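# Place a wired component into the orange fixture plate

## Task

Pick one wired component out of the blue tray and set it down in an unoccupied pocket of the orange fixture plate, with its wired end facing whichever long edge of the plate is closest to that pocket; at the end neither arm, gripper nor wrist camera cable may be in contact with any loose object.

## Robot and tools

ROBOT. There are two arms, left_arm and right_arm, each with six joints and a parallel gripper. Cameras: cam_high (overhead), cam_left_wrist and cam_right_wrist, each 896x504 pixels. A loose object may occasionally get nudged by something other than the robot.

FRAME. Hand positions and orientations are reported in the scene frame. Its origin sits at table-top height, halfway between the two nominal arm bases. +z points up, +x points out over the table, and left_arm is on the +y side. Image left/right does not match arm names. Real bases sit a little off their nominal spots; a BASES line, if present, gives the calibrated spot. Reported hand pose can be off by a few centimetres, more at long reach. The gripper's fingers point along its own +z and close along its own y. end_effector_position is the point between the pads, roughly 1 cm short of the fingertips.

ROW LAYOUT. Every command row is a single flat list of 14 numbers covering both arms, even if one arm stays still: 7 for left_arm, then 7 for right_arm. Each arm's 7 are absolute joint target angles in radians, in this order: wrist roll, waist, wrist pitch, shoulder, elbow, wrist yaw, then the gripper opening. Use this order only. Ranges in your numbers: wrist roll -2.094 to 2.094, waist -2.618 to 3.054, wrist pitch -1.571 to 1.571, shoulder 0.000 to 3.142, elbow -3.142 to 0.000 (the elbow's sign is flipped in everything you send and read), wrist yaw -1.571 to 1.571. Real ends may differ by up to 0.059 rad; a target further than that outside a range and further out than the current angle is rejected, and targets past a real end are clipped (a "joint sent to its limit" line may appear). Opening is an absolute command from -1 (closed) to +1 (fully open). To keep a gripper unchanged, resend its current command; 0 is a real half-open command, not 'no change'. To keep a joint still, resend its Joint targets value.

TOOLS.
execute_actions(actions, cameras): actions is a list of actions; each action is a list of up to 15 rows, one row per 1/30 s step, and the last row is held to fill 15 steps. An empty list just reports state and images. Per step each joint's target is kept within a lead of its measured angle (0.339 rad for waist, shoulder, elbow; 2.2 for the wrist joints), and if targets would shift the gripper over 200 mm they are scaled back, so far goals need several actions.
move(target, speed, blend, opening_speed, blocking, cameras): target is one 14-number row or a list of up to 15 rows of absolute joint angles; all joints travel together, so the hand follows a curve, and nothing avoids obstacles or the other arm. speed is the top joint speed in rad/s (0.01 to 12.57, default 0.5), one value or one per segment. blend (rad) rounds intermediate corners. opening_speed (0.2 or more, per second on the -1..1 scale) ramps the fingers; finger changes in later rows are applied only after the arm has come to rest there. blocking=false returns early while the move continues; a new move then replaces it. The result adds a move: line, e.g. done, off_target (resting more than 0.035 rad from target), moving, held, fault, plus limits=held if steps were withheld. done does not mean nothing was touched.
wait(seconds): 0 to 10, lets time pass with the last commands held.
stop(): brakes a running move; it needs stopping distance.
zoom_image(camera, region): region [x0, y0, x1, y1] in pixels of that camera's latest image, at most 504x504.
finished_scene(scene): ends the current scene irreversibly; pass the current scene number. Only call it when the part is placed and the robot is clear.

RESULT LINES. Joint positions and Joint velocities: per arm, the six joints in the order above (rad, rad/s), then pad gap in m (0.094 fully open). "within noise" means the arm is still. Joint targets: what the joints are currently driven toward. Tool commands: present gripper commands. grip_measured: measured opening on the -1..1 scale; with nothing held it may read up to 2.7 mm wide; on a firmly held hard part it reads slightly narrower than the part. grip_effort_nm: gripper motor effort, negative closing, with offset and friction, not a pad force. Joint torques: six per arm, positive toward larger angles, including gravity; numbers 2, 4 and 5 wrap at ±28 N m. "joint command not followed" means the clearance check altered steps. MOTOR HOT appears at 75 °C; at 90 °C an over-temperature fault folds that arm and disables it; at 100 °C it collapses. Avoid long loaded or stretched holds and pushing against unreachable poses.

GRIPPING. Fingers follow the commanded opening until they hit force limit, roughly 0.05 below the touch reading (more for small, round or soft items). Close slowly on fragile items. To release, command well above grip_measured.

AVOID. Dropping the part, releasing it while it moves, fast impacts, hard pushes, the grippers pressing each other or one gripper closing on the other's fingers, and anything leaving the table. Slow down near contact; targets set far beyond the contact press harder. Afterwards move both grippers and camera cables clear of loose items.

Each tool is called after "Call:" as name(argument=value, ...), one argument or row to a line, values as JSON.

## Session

Call:
execute_actions(
  actions=[],
)

Call:
zoom_image(
  camera="cam_high",
  region=[160, 310, 280, 400],
)

Call:
zoom_image(
  camera="cam_high",
  region=[280, 310, 480, 420],
)

Scene clock: 0.00 s.
left_arm: end_effector_position=(+0.3793, +0.1852, +0.1835) grip_measured=+1.000 grip_effort_nm=n/a end_effector_quat_wxyz=(+0.648, +0.038, +0.760, -0.031) | right_arm: end_effector_position=(+0.4115, -0.3081, +0.1332) grip_measured=+1.000 grip_effort_nm=n/a end_effector_quat_wxyz=(+0.570, +0.041, +0.820, -0.039)
Joint names: [wrist roll, waist, wrist pitch, shoulder, elbow, wrist yaw]
Joint positions: left_arm=[0.002 -0.092 0.99 1.524 -0.375 0.001 0.094] | right_arm=[0.017 0.001 0.739 1.493 -0.397 0.094 0.094]
Joint velocities: within noise
Joint torques (N m): no reading
Heat: left arm: 25 °C; right arm: 27 °C.
Joint targets: left_arm=[0.002 -0.092 0.982 1.521 -0.378 0.001] | right_arm=[0.016 0.001 0.727 1.490 -0.399 0.095]
Tool commands: left_gripper/opening=+1.0 right_gripper/opening=+1.0

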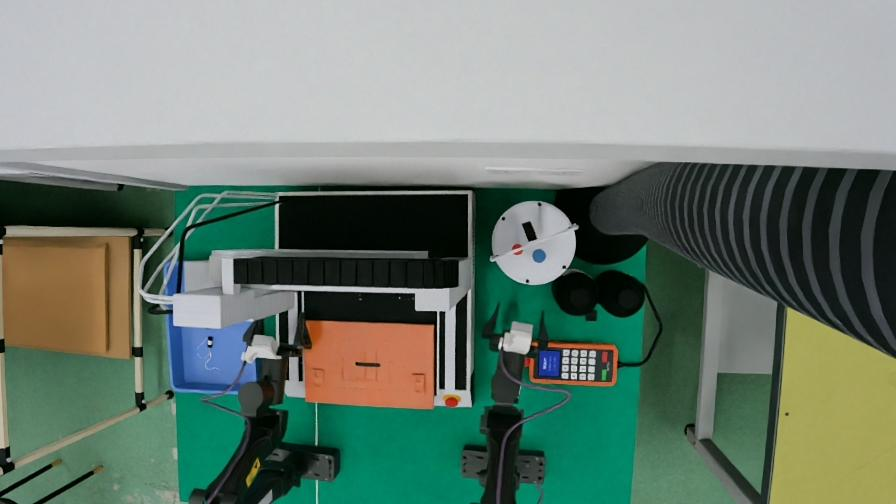

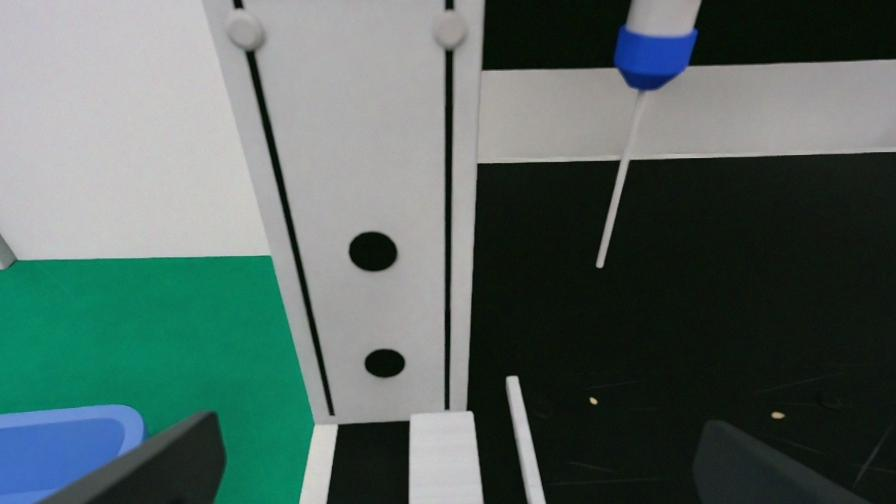

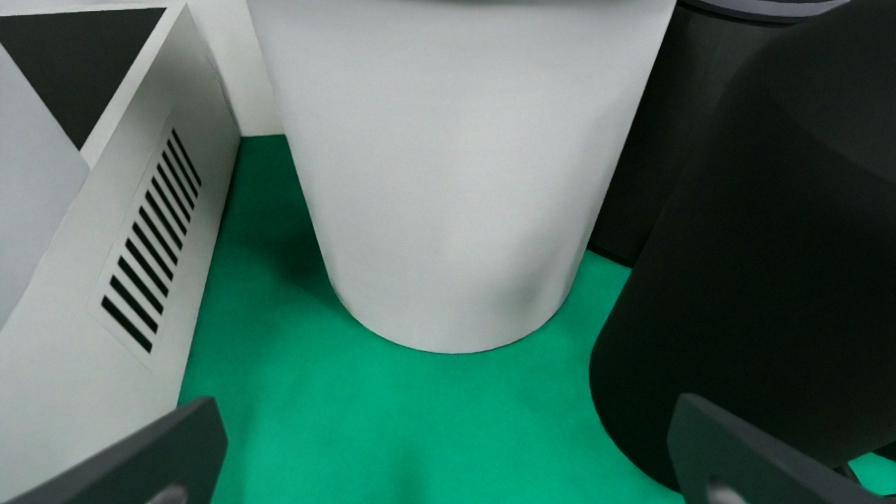

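Scaled by 4.200 from the camera's 896x504 image, which has a finer 1280x720 frame.

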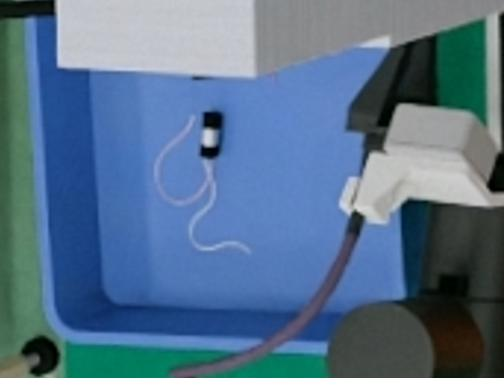

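Scaled by 2.520 from the camera's 896x504 image, which has a finer 1280x720 frame.

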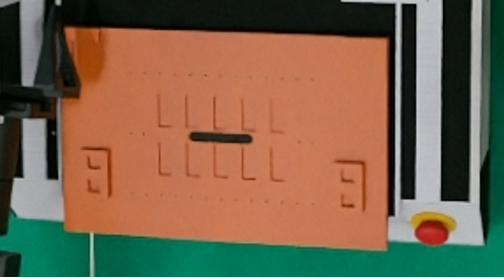

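Call:
move(
  target=[
    [0,0,0.2,1.0,-0.7,0,0.4,0.017,0.001,0.739,1.493,-0.397,0.094,1],
    [0.5,0.5,-1.2,1.4,-1.5,0,0.4,0.017,0.001,0.739,1.493,-0.397,0.094,1],
    [0.73,0.68,-1.12,1.985,-1.575,0,0.4,0.017,0.001,0.739,1.493,-0.397,0.094,1],
  ],
  speed=1.0,
  blend=0.1,
  opening_speed=1,
  cameras=["cam_high","cam_left_wrist"],
)

Scene clock: 4.00 s.
left_arm: end_effector_position=(+0.2672, +0.4616, +0.1065) grip_measured=+0.402 grip_effort_nm=-0.066 end_effector_quat_wxyz=(+0.007, +0.023, +1.000, +0.008) | right_arm: end_effector_position=(+0.4116, -0.3081, +0.1334) grip_measured=+1.000 grip_effort_nm=0.027 end_effector_quat_wxyz=(+0.570, +0.041, +0.820, -0.039)
Joint names: [wrist roll, waist, wrist pitch, shoulder, elbow, wrist yaw]
Joint positions: left_arm=[0.721 0.681 -1.126 1.978 -1.556 -0.003 0.066] | right_arm=[0.017 0.001 0.74 1.493 -0.397 0.094 0.094]
Joint velocities: within noise
Joint torques (N m): left_arm=[0.1 -0.02 0.39 -9.01 -8.7 0.06] | right_arm=[0.03 0.03 1.55 -5.46 -4.89 0.01]
Heat: left arm: 25 °C; right arm: 27 °C.
Joint targets: left_arm=[0.730 0.680 -1.120 1.985 -1.575 0.000] | right_arm=[0.017 0.001 0.739 1.493 -0.397 0.094]
move: done
Images, in order (width x height): cam_high 896x504, cam_left_wrist 896x504.

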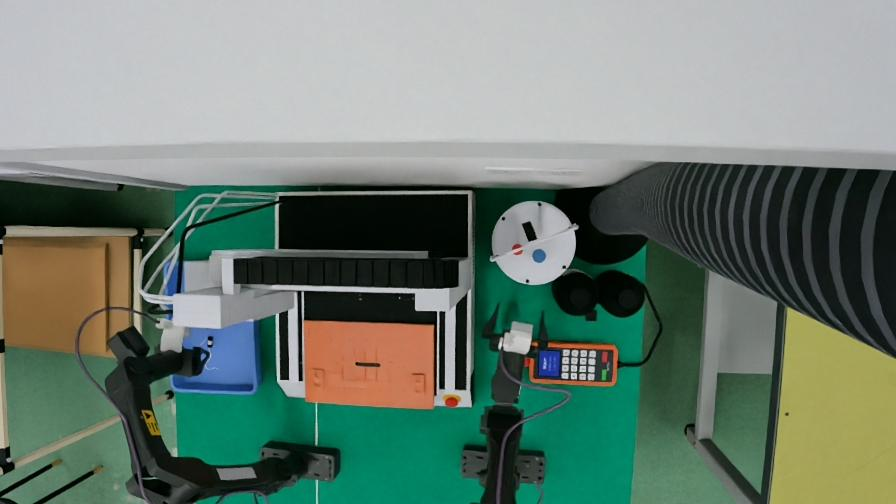

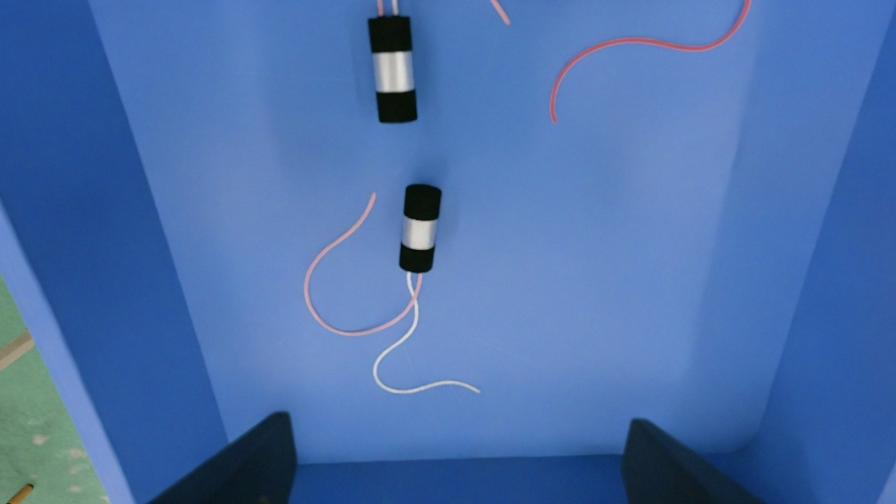

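Call:
move(
  target=[
    [0.845,0.693,-0.95,2.08,-1.48,0,0.4,0.017,0.001,0.739,1.493,-0.397,0.094,1],
    [0.845,0.693,-0.828,2.131,-1.416,0,0.4,0.017,0.001,0.739,1.493,-0.397,0.094,1],
  ],
  speed=0.35,
  cameras=["cam_left_wrist"],
)

Scene clock: 6.07 s.
left_arm: end_effector_position=(+0.2784, +0.4733, +0.0271) grip_measured=+0.402 grip_effort_nm=-0.056 end_effector_quat_wxyz=(+0.015, +0.078, +0.997, +0.017) | right_arm: end_effector_position=(+0.4116, -0.3081, +0.1334) grip_measured=+1.000 grip_effort_nm=0.017 end_effector_quat_wxyz=(+0.570, +0.041, +0.820, -0.039)
Joint names: [wrist roll, waist, wrist pitch, shoulder, elbow, wrist yaw]
Joint positions: left_arm=[0.837 0.686 -0.838 2.112 -1.423 -0.003 0.066] | right_arm=[0.017 0.001 0.74 1.493 -0.397 0.094 0.094]
Joint velocities: within noise
Joint torques (N m): left_arm=[0.06 0.7 0.42 -8.72 -5.81 0.06] | right_arm=[0.03 0.03 1.55 -5.48 -4.89 0.01]
Heat: left arm: 25 °C; right arm: 27 °C.
Joint targets: left_arm=[0.845 0.693 -0.828 2.131 -1.416 0.000] | right_arm=[0.017 0.001 0.739 1.493 -0.397 0.094]
move: done
Images, in order (width x height): cam_left_wrist 896x504.

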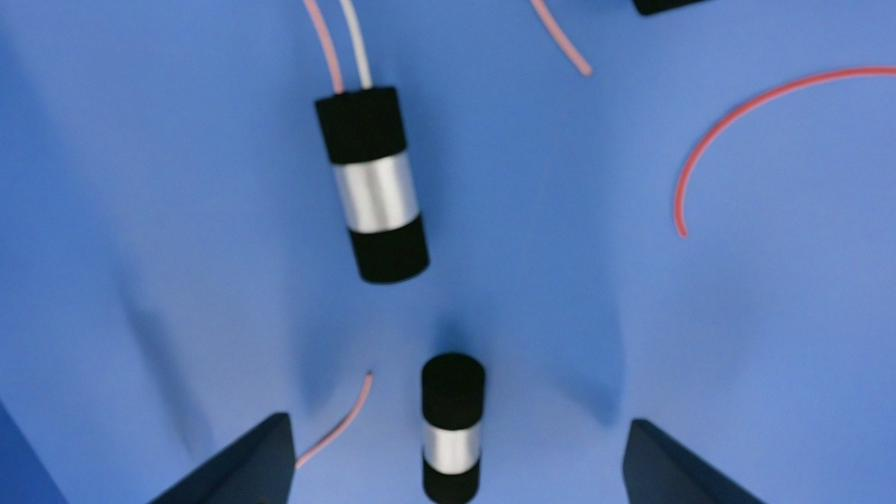

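Call:
move(
  target=[
    [0.845,0.69,-0.819,2.131,-1.406,0,0.4,0.017,0.001,0.739,1.493,-0.397,0.094,1],
    [0.845,0.688,-0.819,2.131,-1.406,0,-0.9,0.017,0.001,0.739,1.493,-0.397,0.094,1],
  ],
  speed=0.3,
  opening_speed=0.7,
  cameras=["cam_left_wrist"],
)

Scene clock: 9.13 s.
left_arm: end_effector_position=(+0.2787, +0.4735, +0.0258) grip_measured=-0.818 grip_effort_nm=-0.965 end_effector_quat_wxyz=(+0.016, +0.079, +0.997, +0.018) | right_arm: end_effector_position=(+0.4116, -0.3081, +0.1334) grip_measured=+1.000 grip_effort_nm=0.022 end_effector_quat_wxyz=(+0.570, +0.041, +0.820, -0.039)
Joint names: [wrist roll, waist, wrist pitch, shoulder, elbow, wrist yaw]
Joint positions: left_arm=[0.838 0.686 -0.828 2.112 -1.417 -0.003 0.009] | right_arm=[0.017 0.001 0.74 1.493 -0.397 0.094 0.094]
Joint velocities: within noise
Joint torques (N m): left_arm=[0.09 0.23 0.49 -8.69 -5.48 0.06] | right_arm=[0.03 0.03 1.55 -5.48 -4.89 0.01]
Heat: left arm: 25 °C; right arm: 27 °C.
Joint targets: left_arm=[0.845 0.688 -0.819 2.131 -1.406 0.000] | right_arm=[0.017 0.001 0.739 1.493 -0.397 0.094]
move: done
Images, in order (width x height): cam_left_wrist 896x504.

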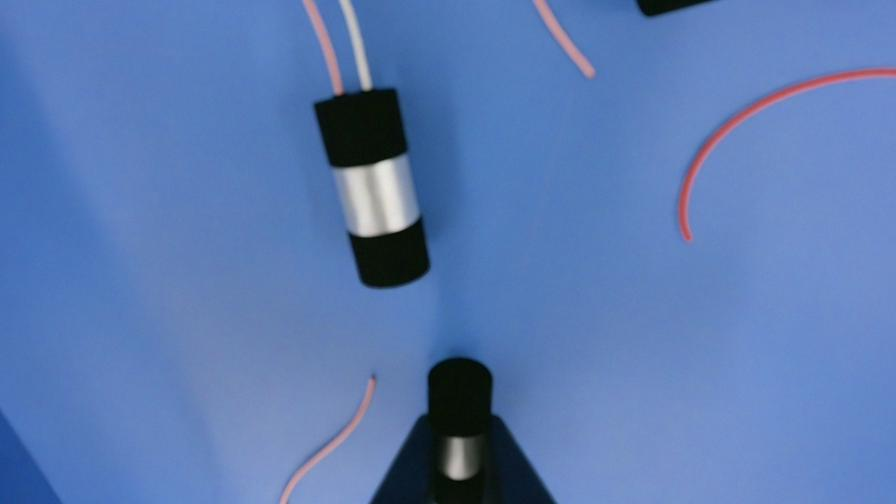

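Call:
move(
  target=[
    [0.845,0.688,-1.0,2.0,-1.53,0,-0.9,0.017,0.001,0.739,1.493,-0.397,0.094,1],
    [0.5,0.5,-1.4,1.55,-1.5,0,-0.9,0.017,0.001,0.739,1.493,-0.397,0.094,1],
    [-0.3,-0.4,-1.38,1.5,-1.48,0,-0.9,0.017,0.001,0.739,1.493,-0.397,0.094,1],
    [-0.594,-0.643,-1.195,1.728,-1.400,0,-0.9,0.017,0.001,0.739,1.493,-0.397,0.094,1],
  ],
  speed=0.9,
  blend=0.08,
  cameras=["cam_left_wrist"],
)

Call:
zoom_image(
  camera="cam_left_wrist",
  region=[250, 230, 700, 500],
)

Scene clock: 12.53 s.
left_arm: end_effector_position=(+0.2294, +0.0290, +0.1487) grip_measured=-0.821 grip_effort_nm=-1.023 end_effector_quat_wxyz=(+0.014, +0.033, +0.999, -0.013) | right_arm: end_effector_position=(+0.4116, -0.3081, +0.1334) grip_measured=+1.000 grip_effort_nm=0.022 end_effector_quat_wxyz=(+0.570, +0.041, +0.820, -0.039)
Joint names: [wrist roll, waist, wrist pitch, shoulder, elbow, wrist yaw]
Joint positions: left_arm=[-0.586 -0.646 -1.205 1.729 -1.401 0.005 0.008] | right_arm=[0.017 0.001 0.74 1.493 -0.397 0.094 0.094]
Joint velocities: within noise
Joint torques (N m): left_arm=[-0.05 0.32 0.46 -7.46 -6.9 -0.01] | right_arm=[0.03 0.03 1.55 -5.48 -4.89 0.01]
Heat: left arm: 25 °C; right arm: 27 °C.
Joint targets: left_arm=[-0.594 -0.643 -1.195 1.728 -1.400 0.000] | right_arm=[0.017 0.001 0.739 1.493 -0.397 0.094]
move: done
Images, in order (width x height): cam_left_wrist 896x504.

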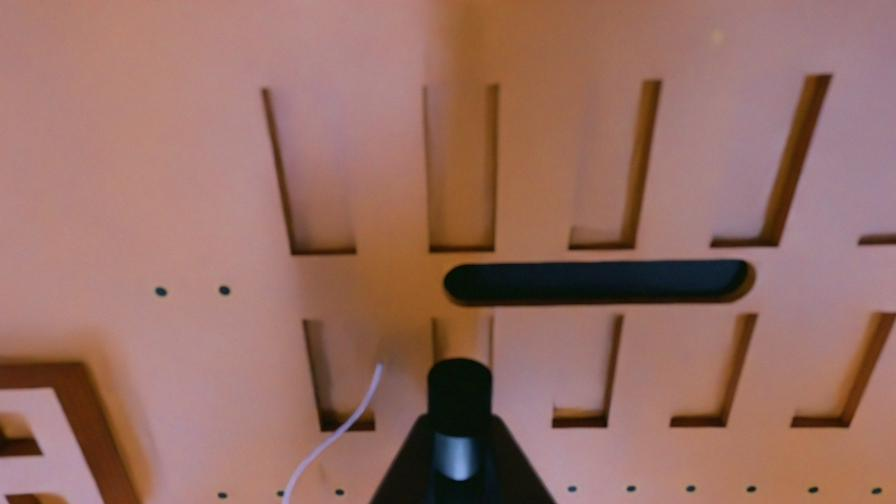

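Scaled by 1.120 from the camera's 896x504 image, which has a finer 1280x720 frame.

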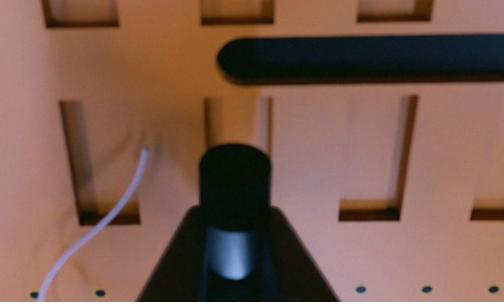

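Call:
move(
  target=[
    [-0.601,-0.633,-1.174,1.759,-1.385,0,-0.9,0.017,0.001,0.739,1.493,-0.397,0.094,1],
  ],
  speed=0.12,
  cameras=["cam_left_wrist"],
)

Call:
zoom_image(
  camera="cam_left_wrist",
  region=[250, 230, 700, 500],
)

Scene clock: 13.70 s.
left_arm: end_effector_position=(+0.2328, +0.0282, +0.1433) grip_measured=-0.821 grip_effort_nm=-1.004 end_effector_quat_wxyz=(+0.014, +0.027, +0.999, -0.013) | right_arm: end_effector_position=(+0.4116, -0.3081, +0.1334) grip_measured=+1.000 grip_effort_nm=0.027 end_effector_quat_wxyz=(+0.570, +0.041, +0.820, -0.039)
Joint names: [wrist roll, waist, wrist pitch, shoulder, elbow, wrist yaw]
Joint positions: left_arm=[-0.593 -0.641 -1.185 1.742 -1.395 0.005 0.008] | right_arm=[0.017 0.001 0.74 1.493 -0.397 0.094 0.094]
Joint velocities: within noise
Joint torques (N m): left_arm=[-0.09 0.84 0.47 -6.23 -6.12 0] | right_arm=[0.03 0.03 1.55 -5.48 -4.89 0.01]
Heat: left arm: 25 °C; right arm: 27 °C.
Joint targets: left_arm=[-0.601 -0.633 -1.174 1.759 -1.385 0.000] | right_arm=[0.017 0.001 0.739 1.493 -0.397 0.094]
move: done
Images, in order (width x height): cam_left_wrist 896x504.

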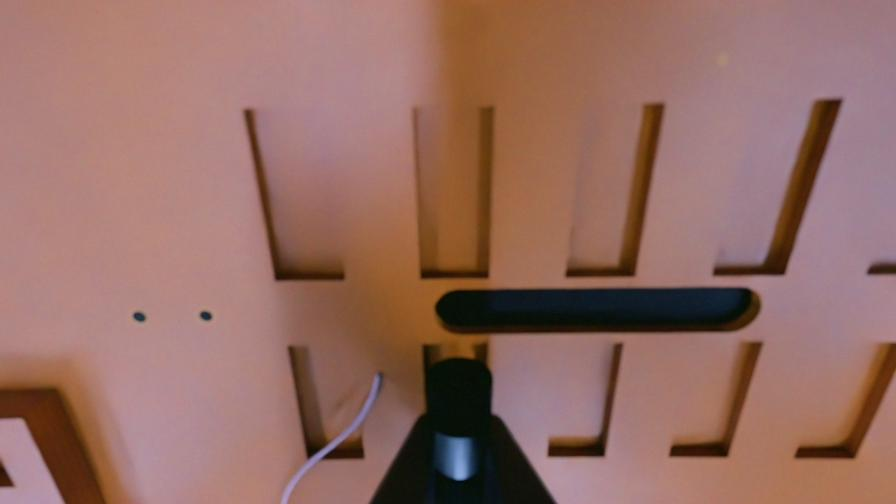

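Scaled by 1.120 from the camera's 896x504 image, which has a finer 1280x720 frame.

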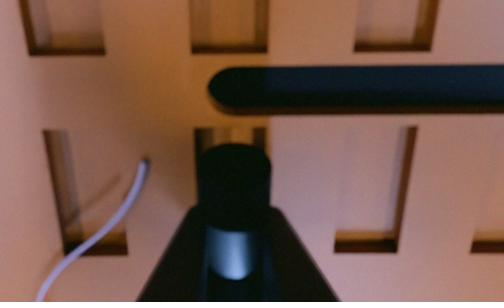

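Call:
move(
  target=[
    [-0.599,-0.6305,-1.174,1.76,-1.385,0,-0.9,0.017,0.001,0.739,1.493,-0.397,0.094,1],
    [-0.599,-0.6305,-1.159,1.76,-1.370,0,-0.9,0.017,0.001,0.739,1.493,-0.397,0.094,1],
  ],
  speed=0.08,
  cameras=["cam_left_wrist"],
)

Call:
zoom_image(
  camera="cam_left_wrist",
  region=[350, 300, 580, 500],
)

Scene clock: 16.70 s.
left_arm: end_effector_position=(+0.2336, +0.0292, +0.1399) grip_measured=-0.821 grip_effort_nm=-1.004 end_effector_quat_wxyz=(+0.015, +0.025, +0.999, -0.014) | right_arm: end_effector_position=(+0.4116, -0.3081, +0.1334) grip_measured=+1.000 grip_effort_nm=0.022 end_effector_quat_wxyz=(+0.570, +0.041, +0.820, -0.039)
Joint names: [wrist roll, waist, wrist pitch, shoulder, elbow, wrist yaw]
Joint positions: left_arm=[-0.594 -0.637 -1.17 1.742 -1.382 0.005 0.008] | right_arm=[0.017 0.001 0.74 1.493 -0.397 0.094 0.094]
Joint velocities: within noise
Joint torques (N m): left_arm=[-0.03 0.7 0.49 -6.13 -6.02 -0.01] | right_arm=[0.03 0.03 1.55 -5.46 -4.89 0.02]
Heat: left arm: 25 °C; right arm: 27 °C.
Joint targets: left_arm=[-0.599 -0.630 -1.159 1.760 -1.370 0.000] | right_arm=[0.017 0.001 0.739 1.493 -0.397 0.094]
move: done
Images, in order (width x height): cam_left_wrist 896x504.

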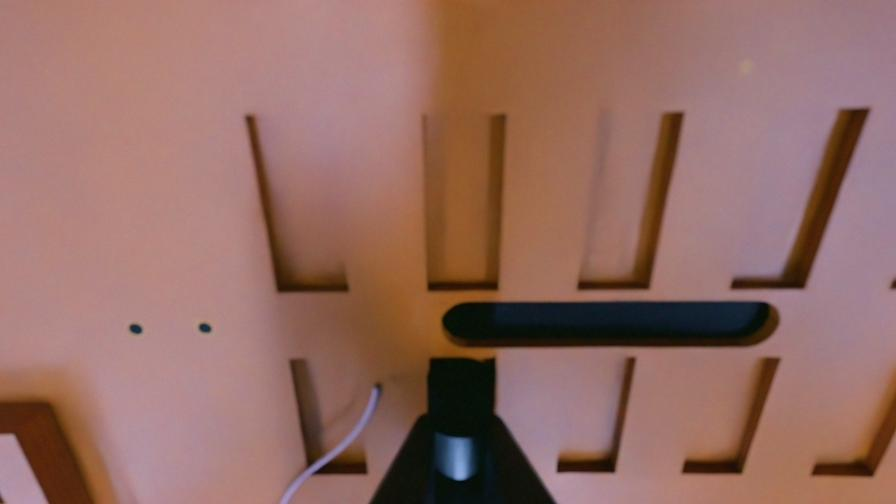

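Scaled by 2.191 from the camera's 896x504 image, which has a finer 1280x720 frame.

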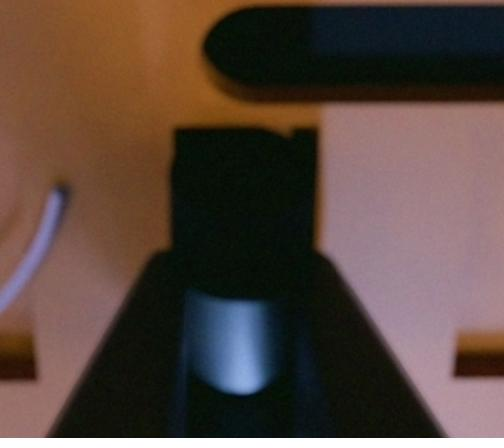

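Call:
move(
  target=[
    [-0.599,-0.6455,-1.159,1.76,-1.370,0,-0.9,0.017,0.001,0.739,1.493,-0.397,0.094,1],
    [-0.599,-0.6455,-1.145,1.76,-1.354,0,-0.9,0.017,0.001,0.739,1.493,-0.397,0.094,1],
  ],
  speed=0.06,
  cameras=["cam_left_wrist"],
)

Call:
zoom_image(
  camera="cam_left_wrist",
  region=[350, 300, 580, 500],
)

Scene clock: 17.63 s.
left_arm: end_effector_position=(+0.2334, +0.0294, +0.1380) grip_measured=-0.821 grip_effort_nm=-1.009 end_effector_quat_wxyz=(+0.015, +0.025, +0.999, -0.014) | right_arm: end_effector_position=(+0.4116, -0.3081, +0.1334) grip_measured=+1.000 grip_effort_nm=0.022 end_effector_quat_wxyz=(+0.570, +0.041, +0.820, -0.039)
Joint names: [wrist roll, waist, wrist pitch, shoulder, elbow, wrist yaw]
Joint positions: left_arm=[-0.594 -0.637 -1.163 1.742 -1.374 0.005 0.008] | right_arm=[0.017 0.001 0.74 1.493 -0.397 0.094 0.094]
Joint velocities: within noise
Joint torques (N m): left_arm=[-0.03 -0.76 0.57 -6.13 -5.24 -0.01] | right_arm=[0.03 0.05 1.55 -5.48 -4.89 0.01]
Heat: left arm: 25 °C; right arm: 27 °C.
Joint targets: left_arm=[-0.599 -0.645 -1.145 1.760 -1.354 0.000] | right_arm=[0.017 0.001 0.739 1.493 -0.397 0.094]
move: done
Images, in order (width x height): cam_left_wrist 896x504.

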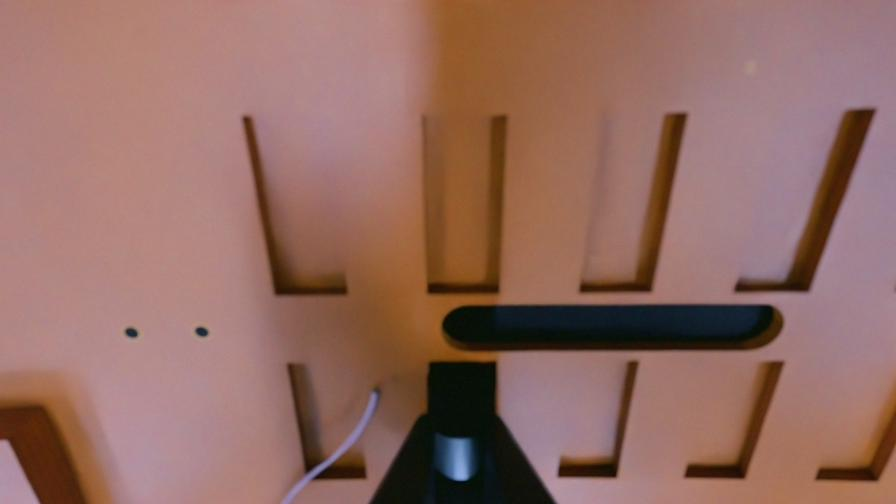

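Scaled by 2.191 from the camera's 896x504 image, which has a finer 1280x720 frame.

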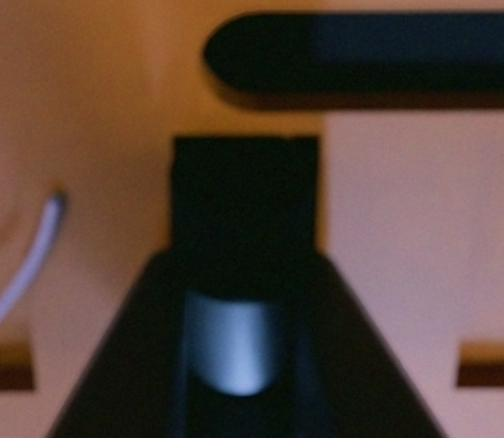

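Call:
move(
  target=[
    [-0.597,-0.640,-1.135,1.757,-1.342,0,-0.9,0.017,0.001,0.739,1.493,-0.397,0.094,1],
    [-0.596,-0.6375,-1.152,1.752,-1.36,0,-0.9,0.017,0.001,0.739,1.493,-0.397,0.094,1],
    [-0.596,-0.6375,-1.152,1.752,-1.36,0,-0.45,0.017,0.001,0.739,1.493,-0.397,0.094,1],
  ],
  speed=0.08,
  opening_speed=0.25,
  cameras=["cam_left_wrist"],
)

Call:
zoom_image(
  camera="cam_left_wrist",
  region=[350, 300, 580, 500],
)

Scene clock: 20.57 s.
left_arm: end_effector_position=(+0.2337, +0.0262, +0.1375) grip_measured=-0.452 grip_effort_nm=0.115 end_effector_quat_wxyz=(+0.015, +0.025, +0.999, -0.022) | right_arm: end_effector_position=(+0.4116, -0.3081, +0.1334) grip_measured=+1.000 grip_effort_nm=0.017 end_effector_quat_wxyz=(+0.570, +0.041, +0.820, -0.039)
Joint names: [wrist roll, waist, wrist pitch, shoulder, elbow, wrist yaw]
Joint positions: left_arm=[-0.594 -0.637 -1.151 1.742 -1.372 0.018 0.026] | right_arm=[0.017 0.001 0.74 1.493 -0.397 0.094 0.094]
Joint velocities: within noise
Joint torques (N m): left_arm=[-0.01 0.01 0.39 -6.74 -6.02 -0.13] | right_arm=[0.03 0.03 1.55 -5.46 -4.89 0.01]
Heat: left arm: 25 °C; right arm: 27 °C.
Joint targets: left_arm=[-0.596 -0.637 -1.152 1.752 -1.360 0.000] | right_arm=[0.017 0.001 0.739 1.493 -0.397 0.094]
move: done
Images, in order (width x height): cam_left_wrist 896x504.

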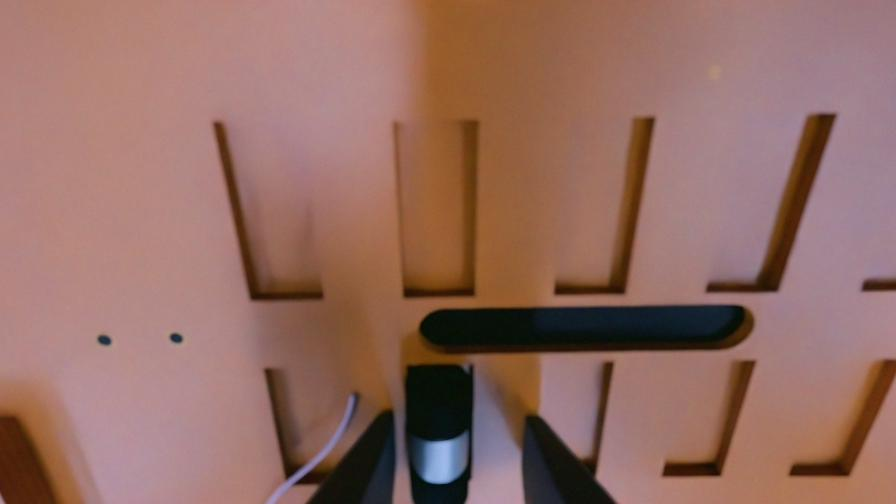

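Scaled by 2.191 from the camera's 896x504 image, which has a finer 1280x720 frame.

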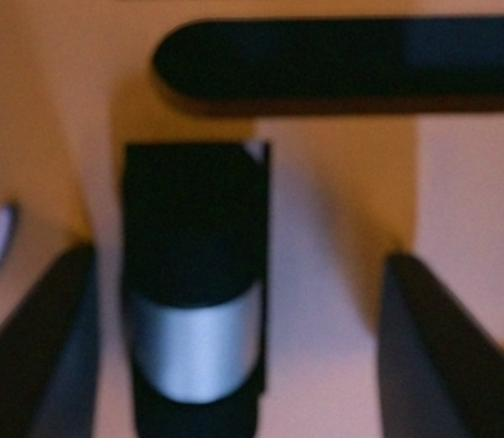

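Call:
move(
  target=[
    [-0.596,-0.6375,-1.3,1.73,-1.52,0,-0.45,0.017,0.001,0.739,1.493,-0.397,0.094,1],
    [-0.596,-0.6375,-1.4,1.56,-1.49,0,-0.45,0.017,0.001,0.739,1.493,-0.397,0.094,1],
  ],
  speed=0.35,
  cameras=["cam_left_wrist"],
)

Call:
zoom_image(
  camera="cam_left_wrist",
  region=[340, 130, 640, 300],
)

Scene clock: 22.30 s.
left_arm: end_effector_position=(+0.2095, +0.0460, +0.2177) grip_measured=-0.452 grip_effort_nm=0.105 end_effector_quat_wxyz=(+0.041, +0.025, +0.998, -0.036) | right_arm: end_effector_position=(+0.4116, -0.3081, +0.1334) grip_measured=+1.000 grip_effort_nm=0.017 end_effector_quat_wxyz=(+0.570, +0.041, +0.820, -0.039)
Joint names: [wrist roll, waist, wrist pitch, shoulder, elbow, wrist yaw]
Joint positions: left_arm=[-0.594 -0.637 -1.391 1.573 -1.502 0.01 0.026] | right_arm=[0.017 0.001 0.74 1.493 -0.397 0.094 0.094]
Joint velocities: within noise
Joint torques (N m): left_arm=[0.01 0.03 0.42 -7.08 -6.02 -0.06] | right_arm=[0.03 0.03 1.55 -5.46 -4.89 0.01]
Heat: left arm: 25 °C; right arm: 27 °C.
Joint targets: left_arm=[-0.596 -0.637 -1.400 1.560 -1.490 0.000] | right_arm=[0.017 0.001 0.739 1.493 -0.397 0.094]
move: done
Images, in order (width x height): cam_left_wrist 896x504.

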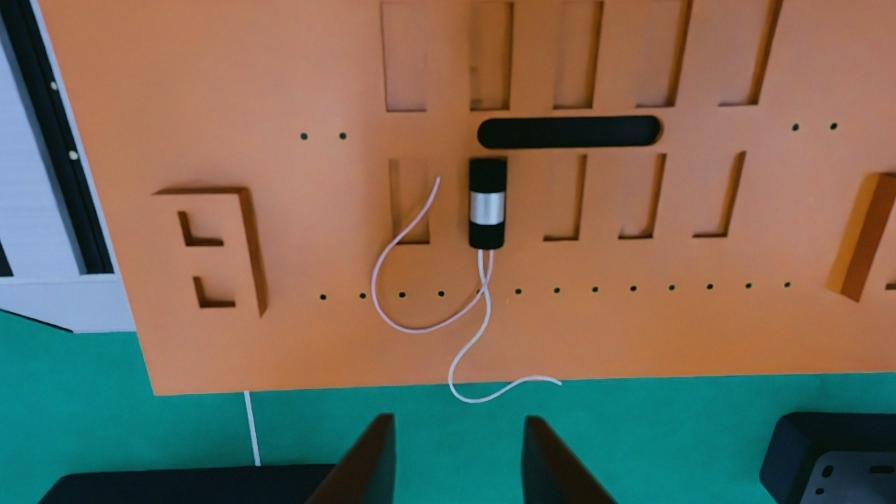

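Scaled by 1.680 from the camera's 896x504 image, which has a finer 1280x720 frame.

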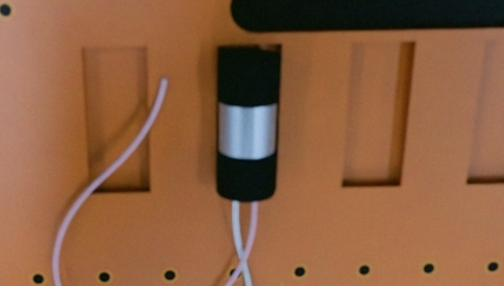

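Call:
finished_scene(
  scene=3,
)

The scene is finished: the task was done.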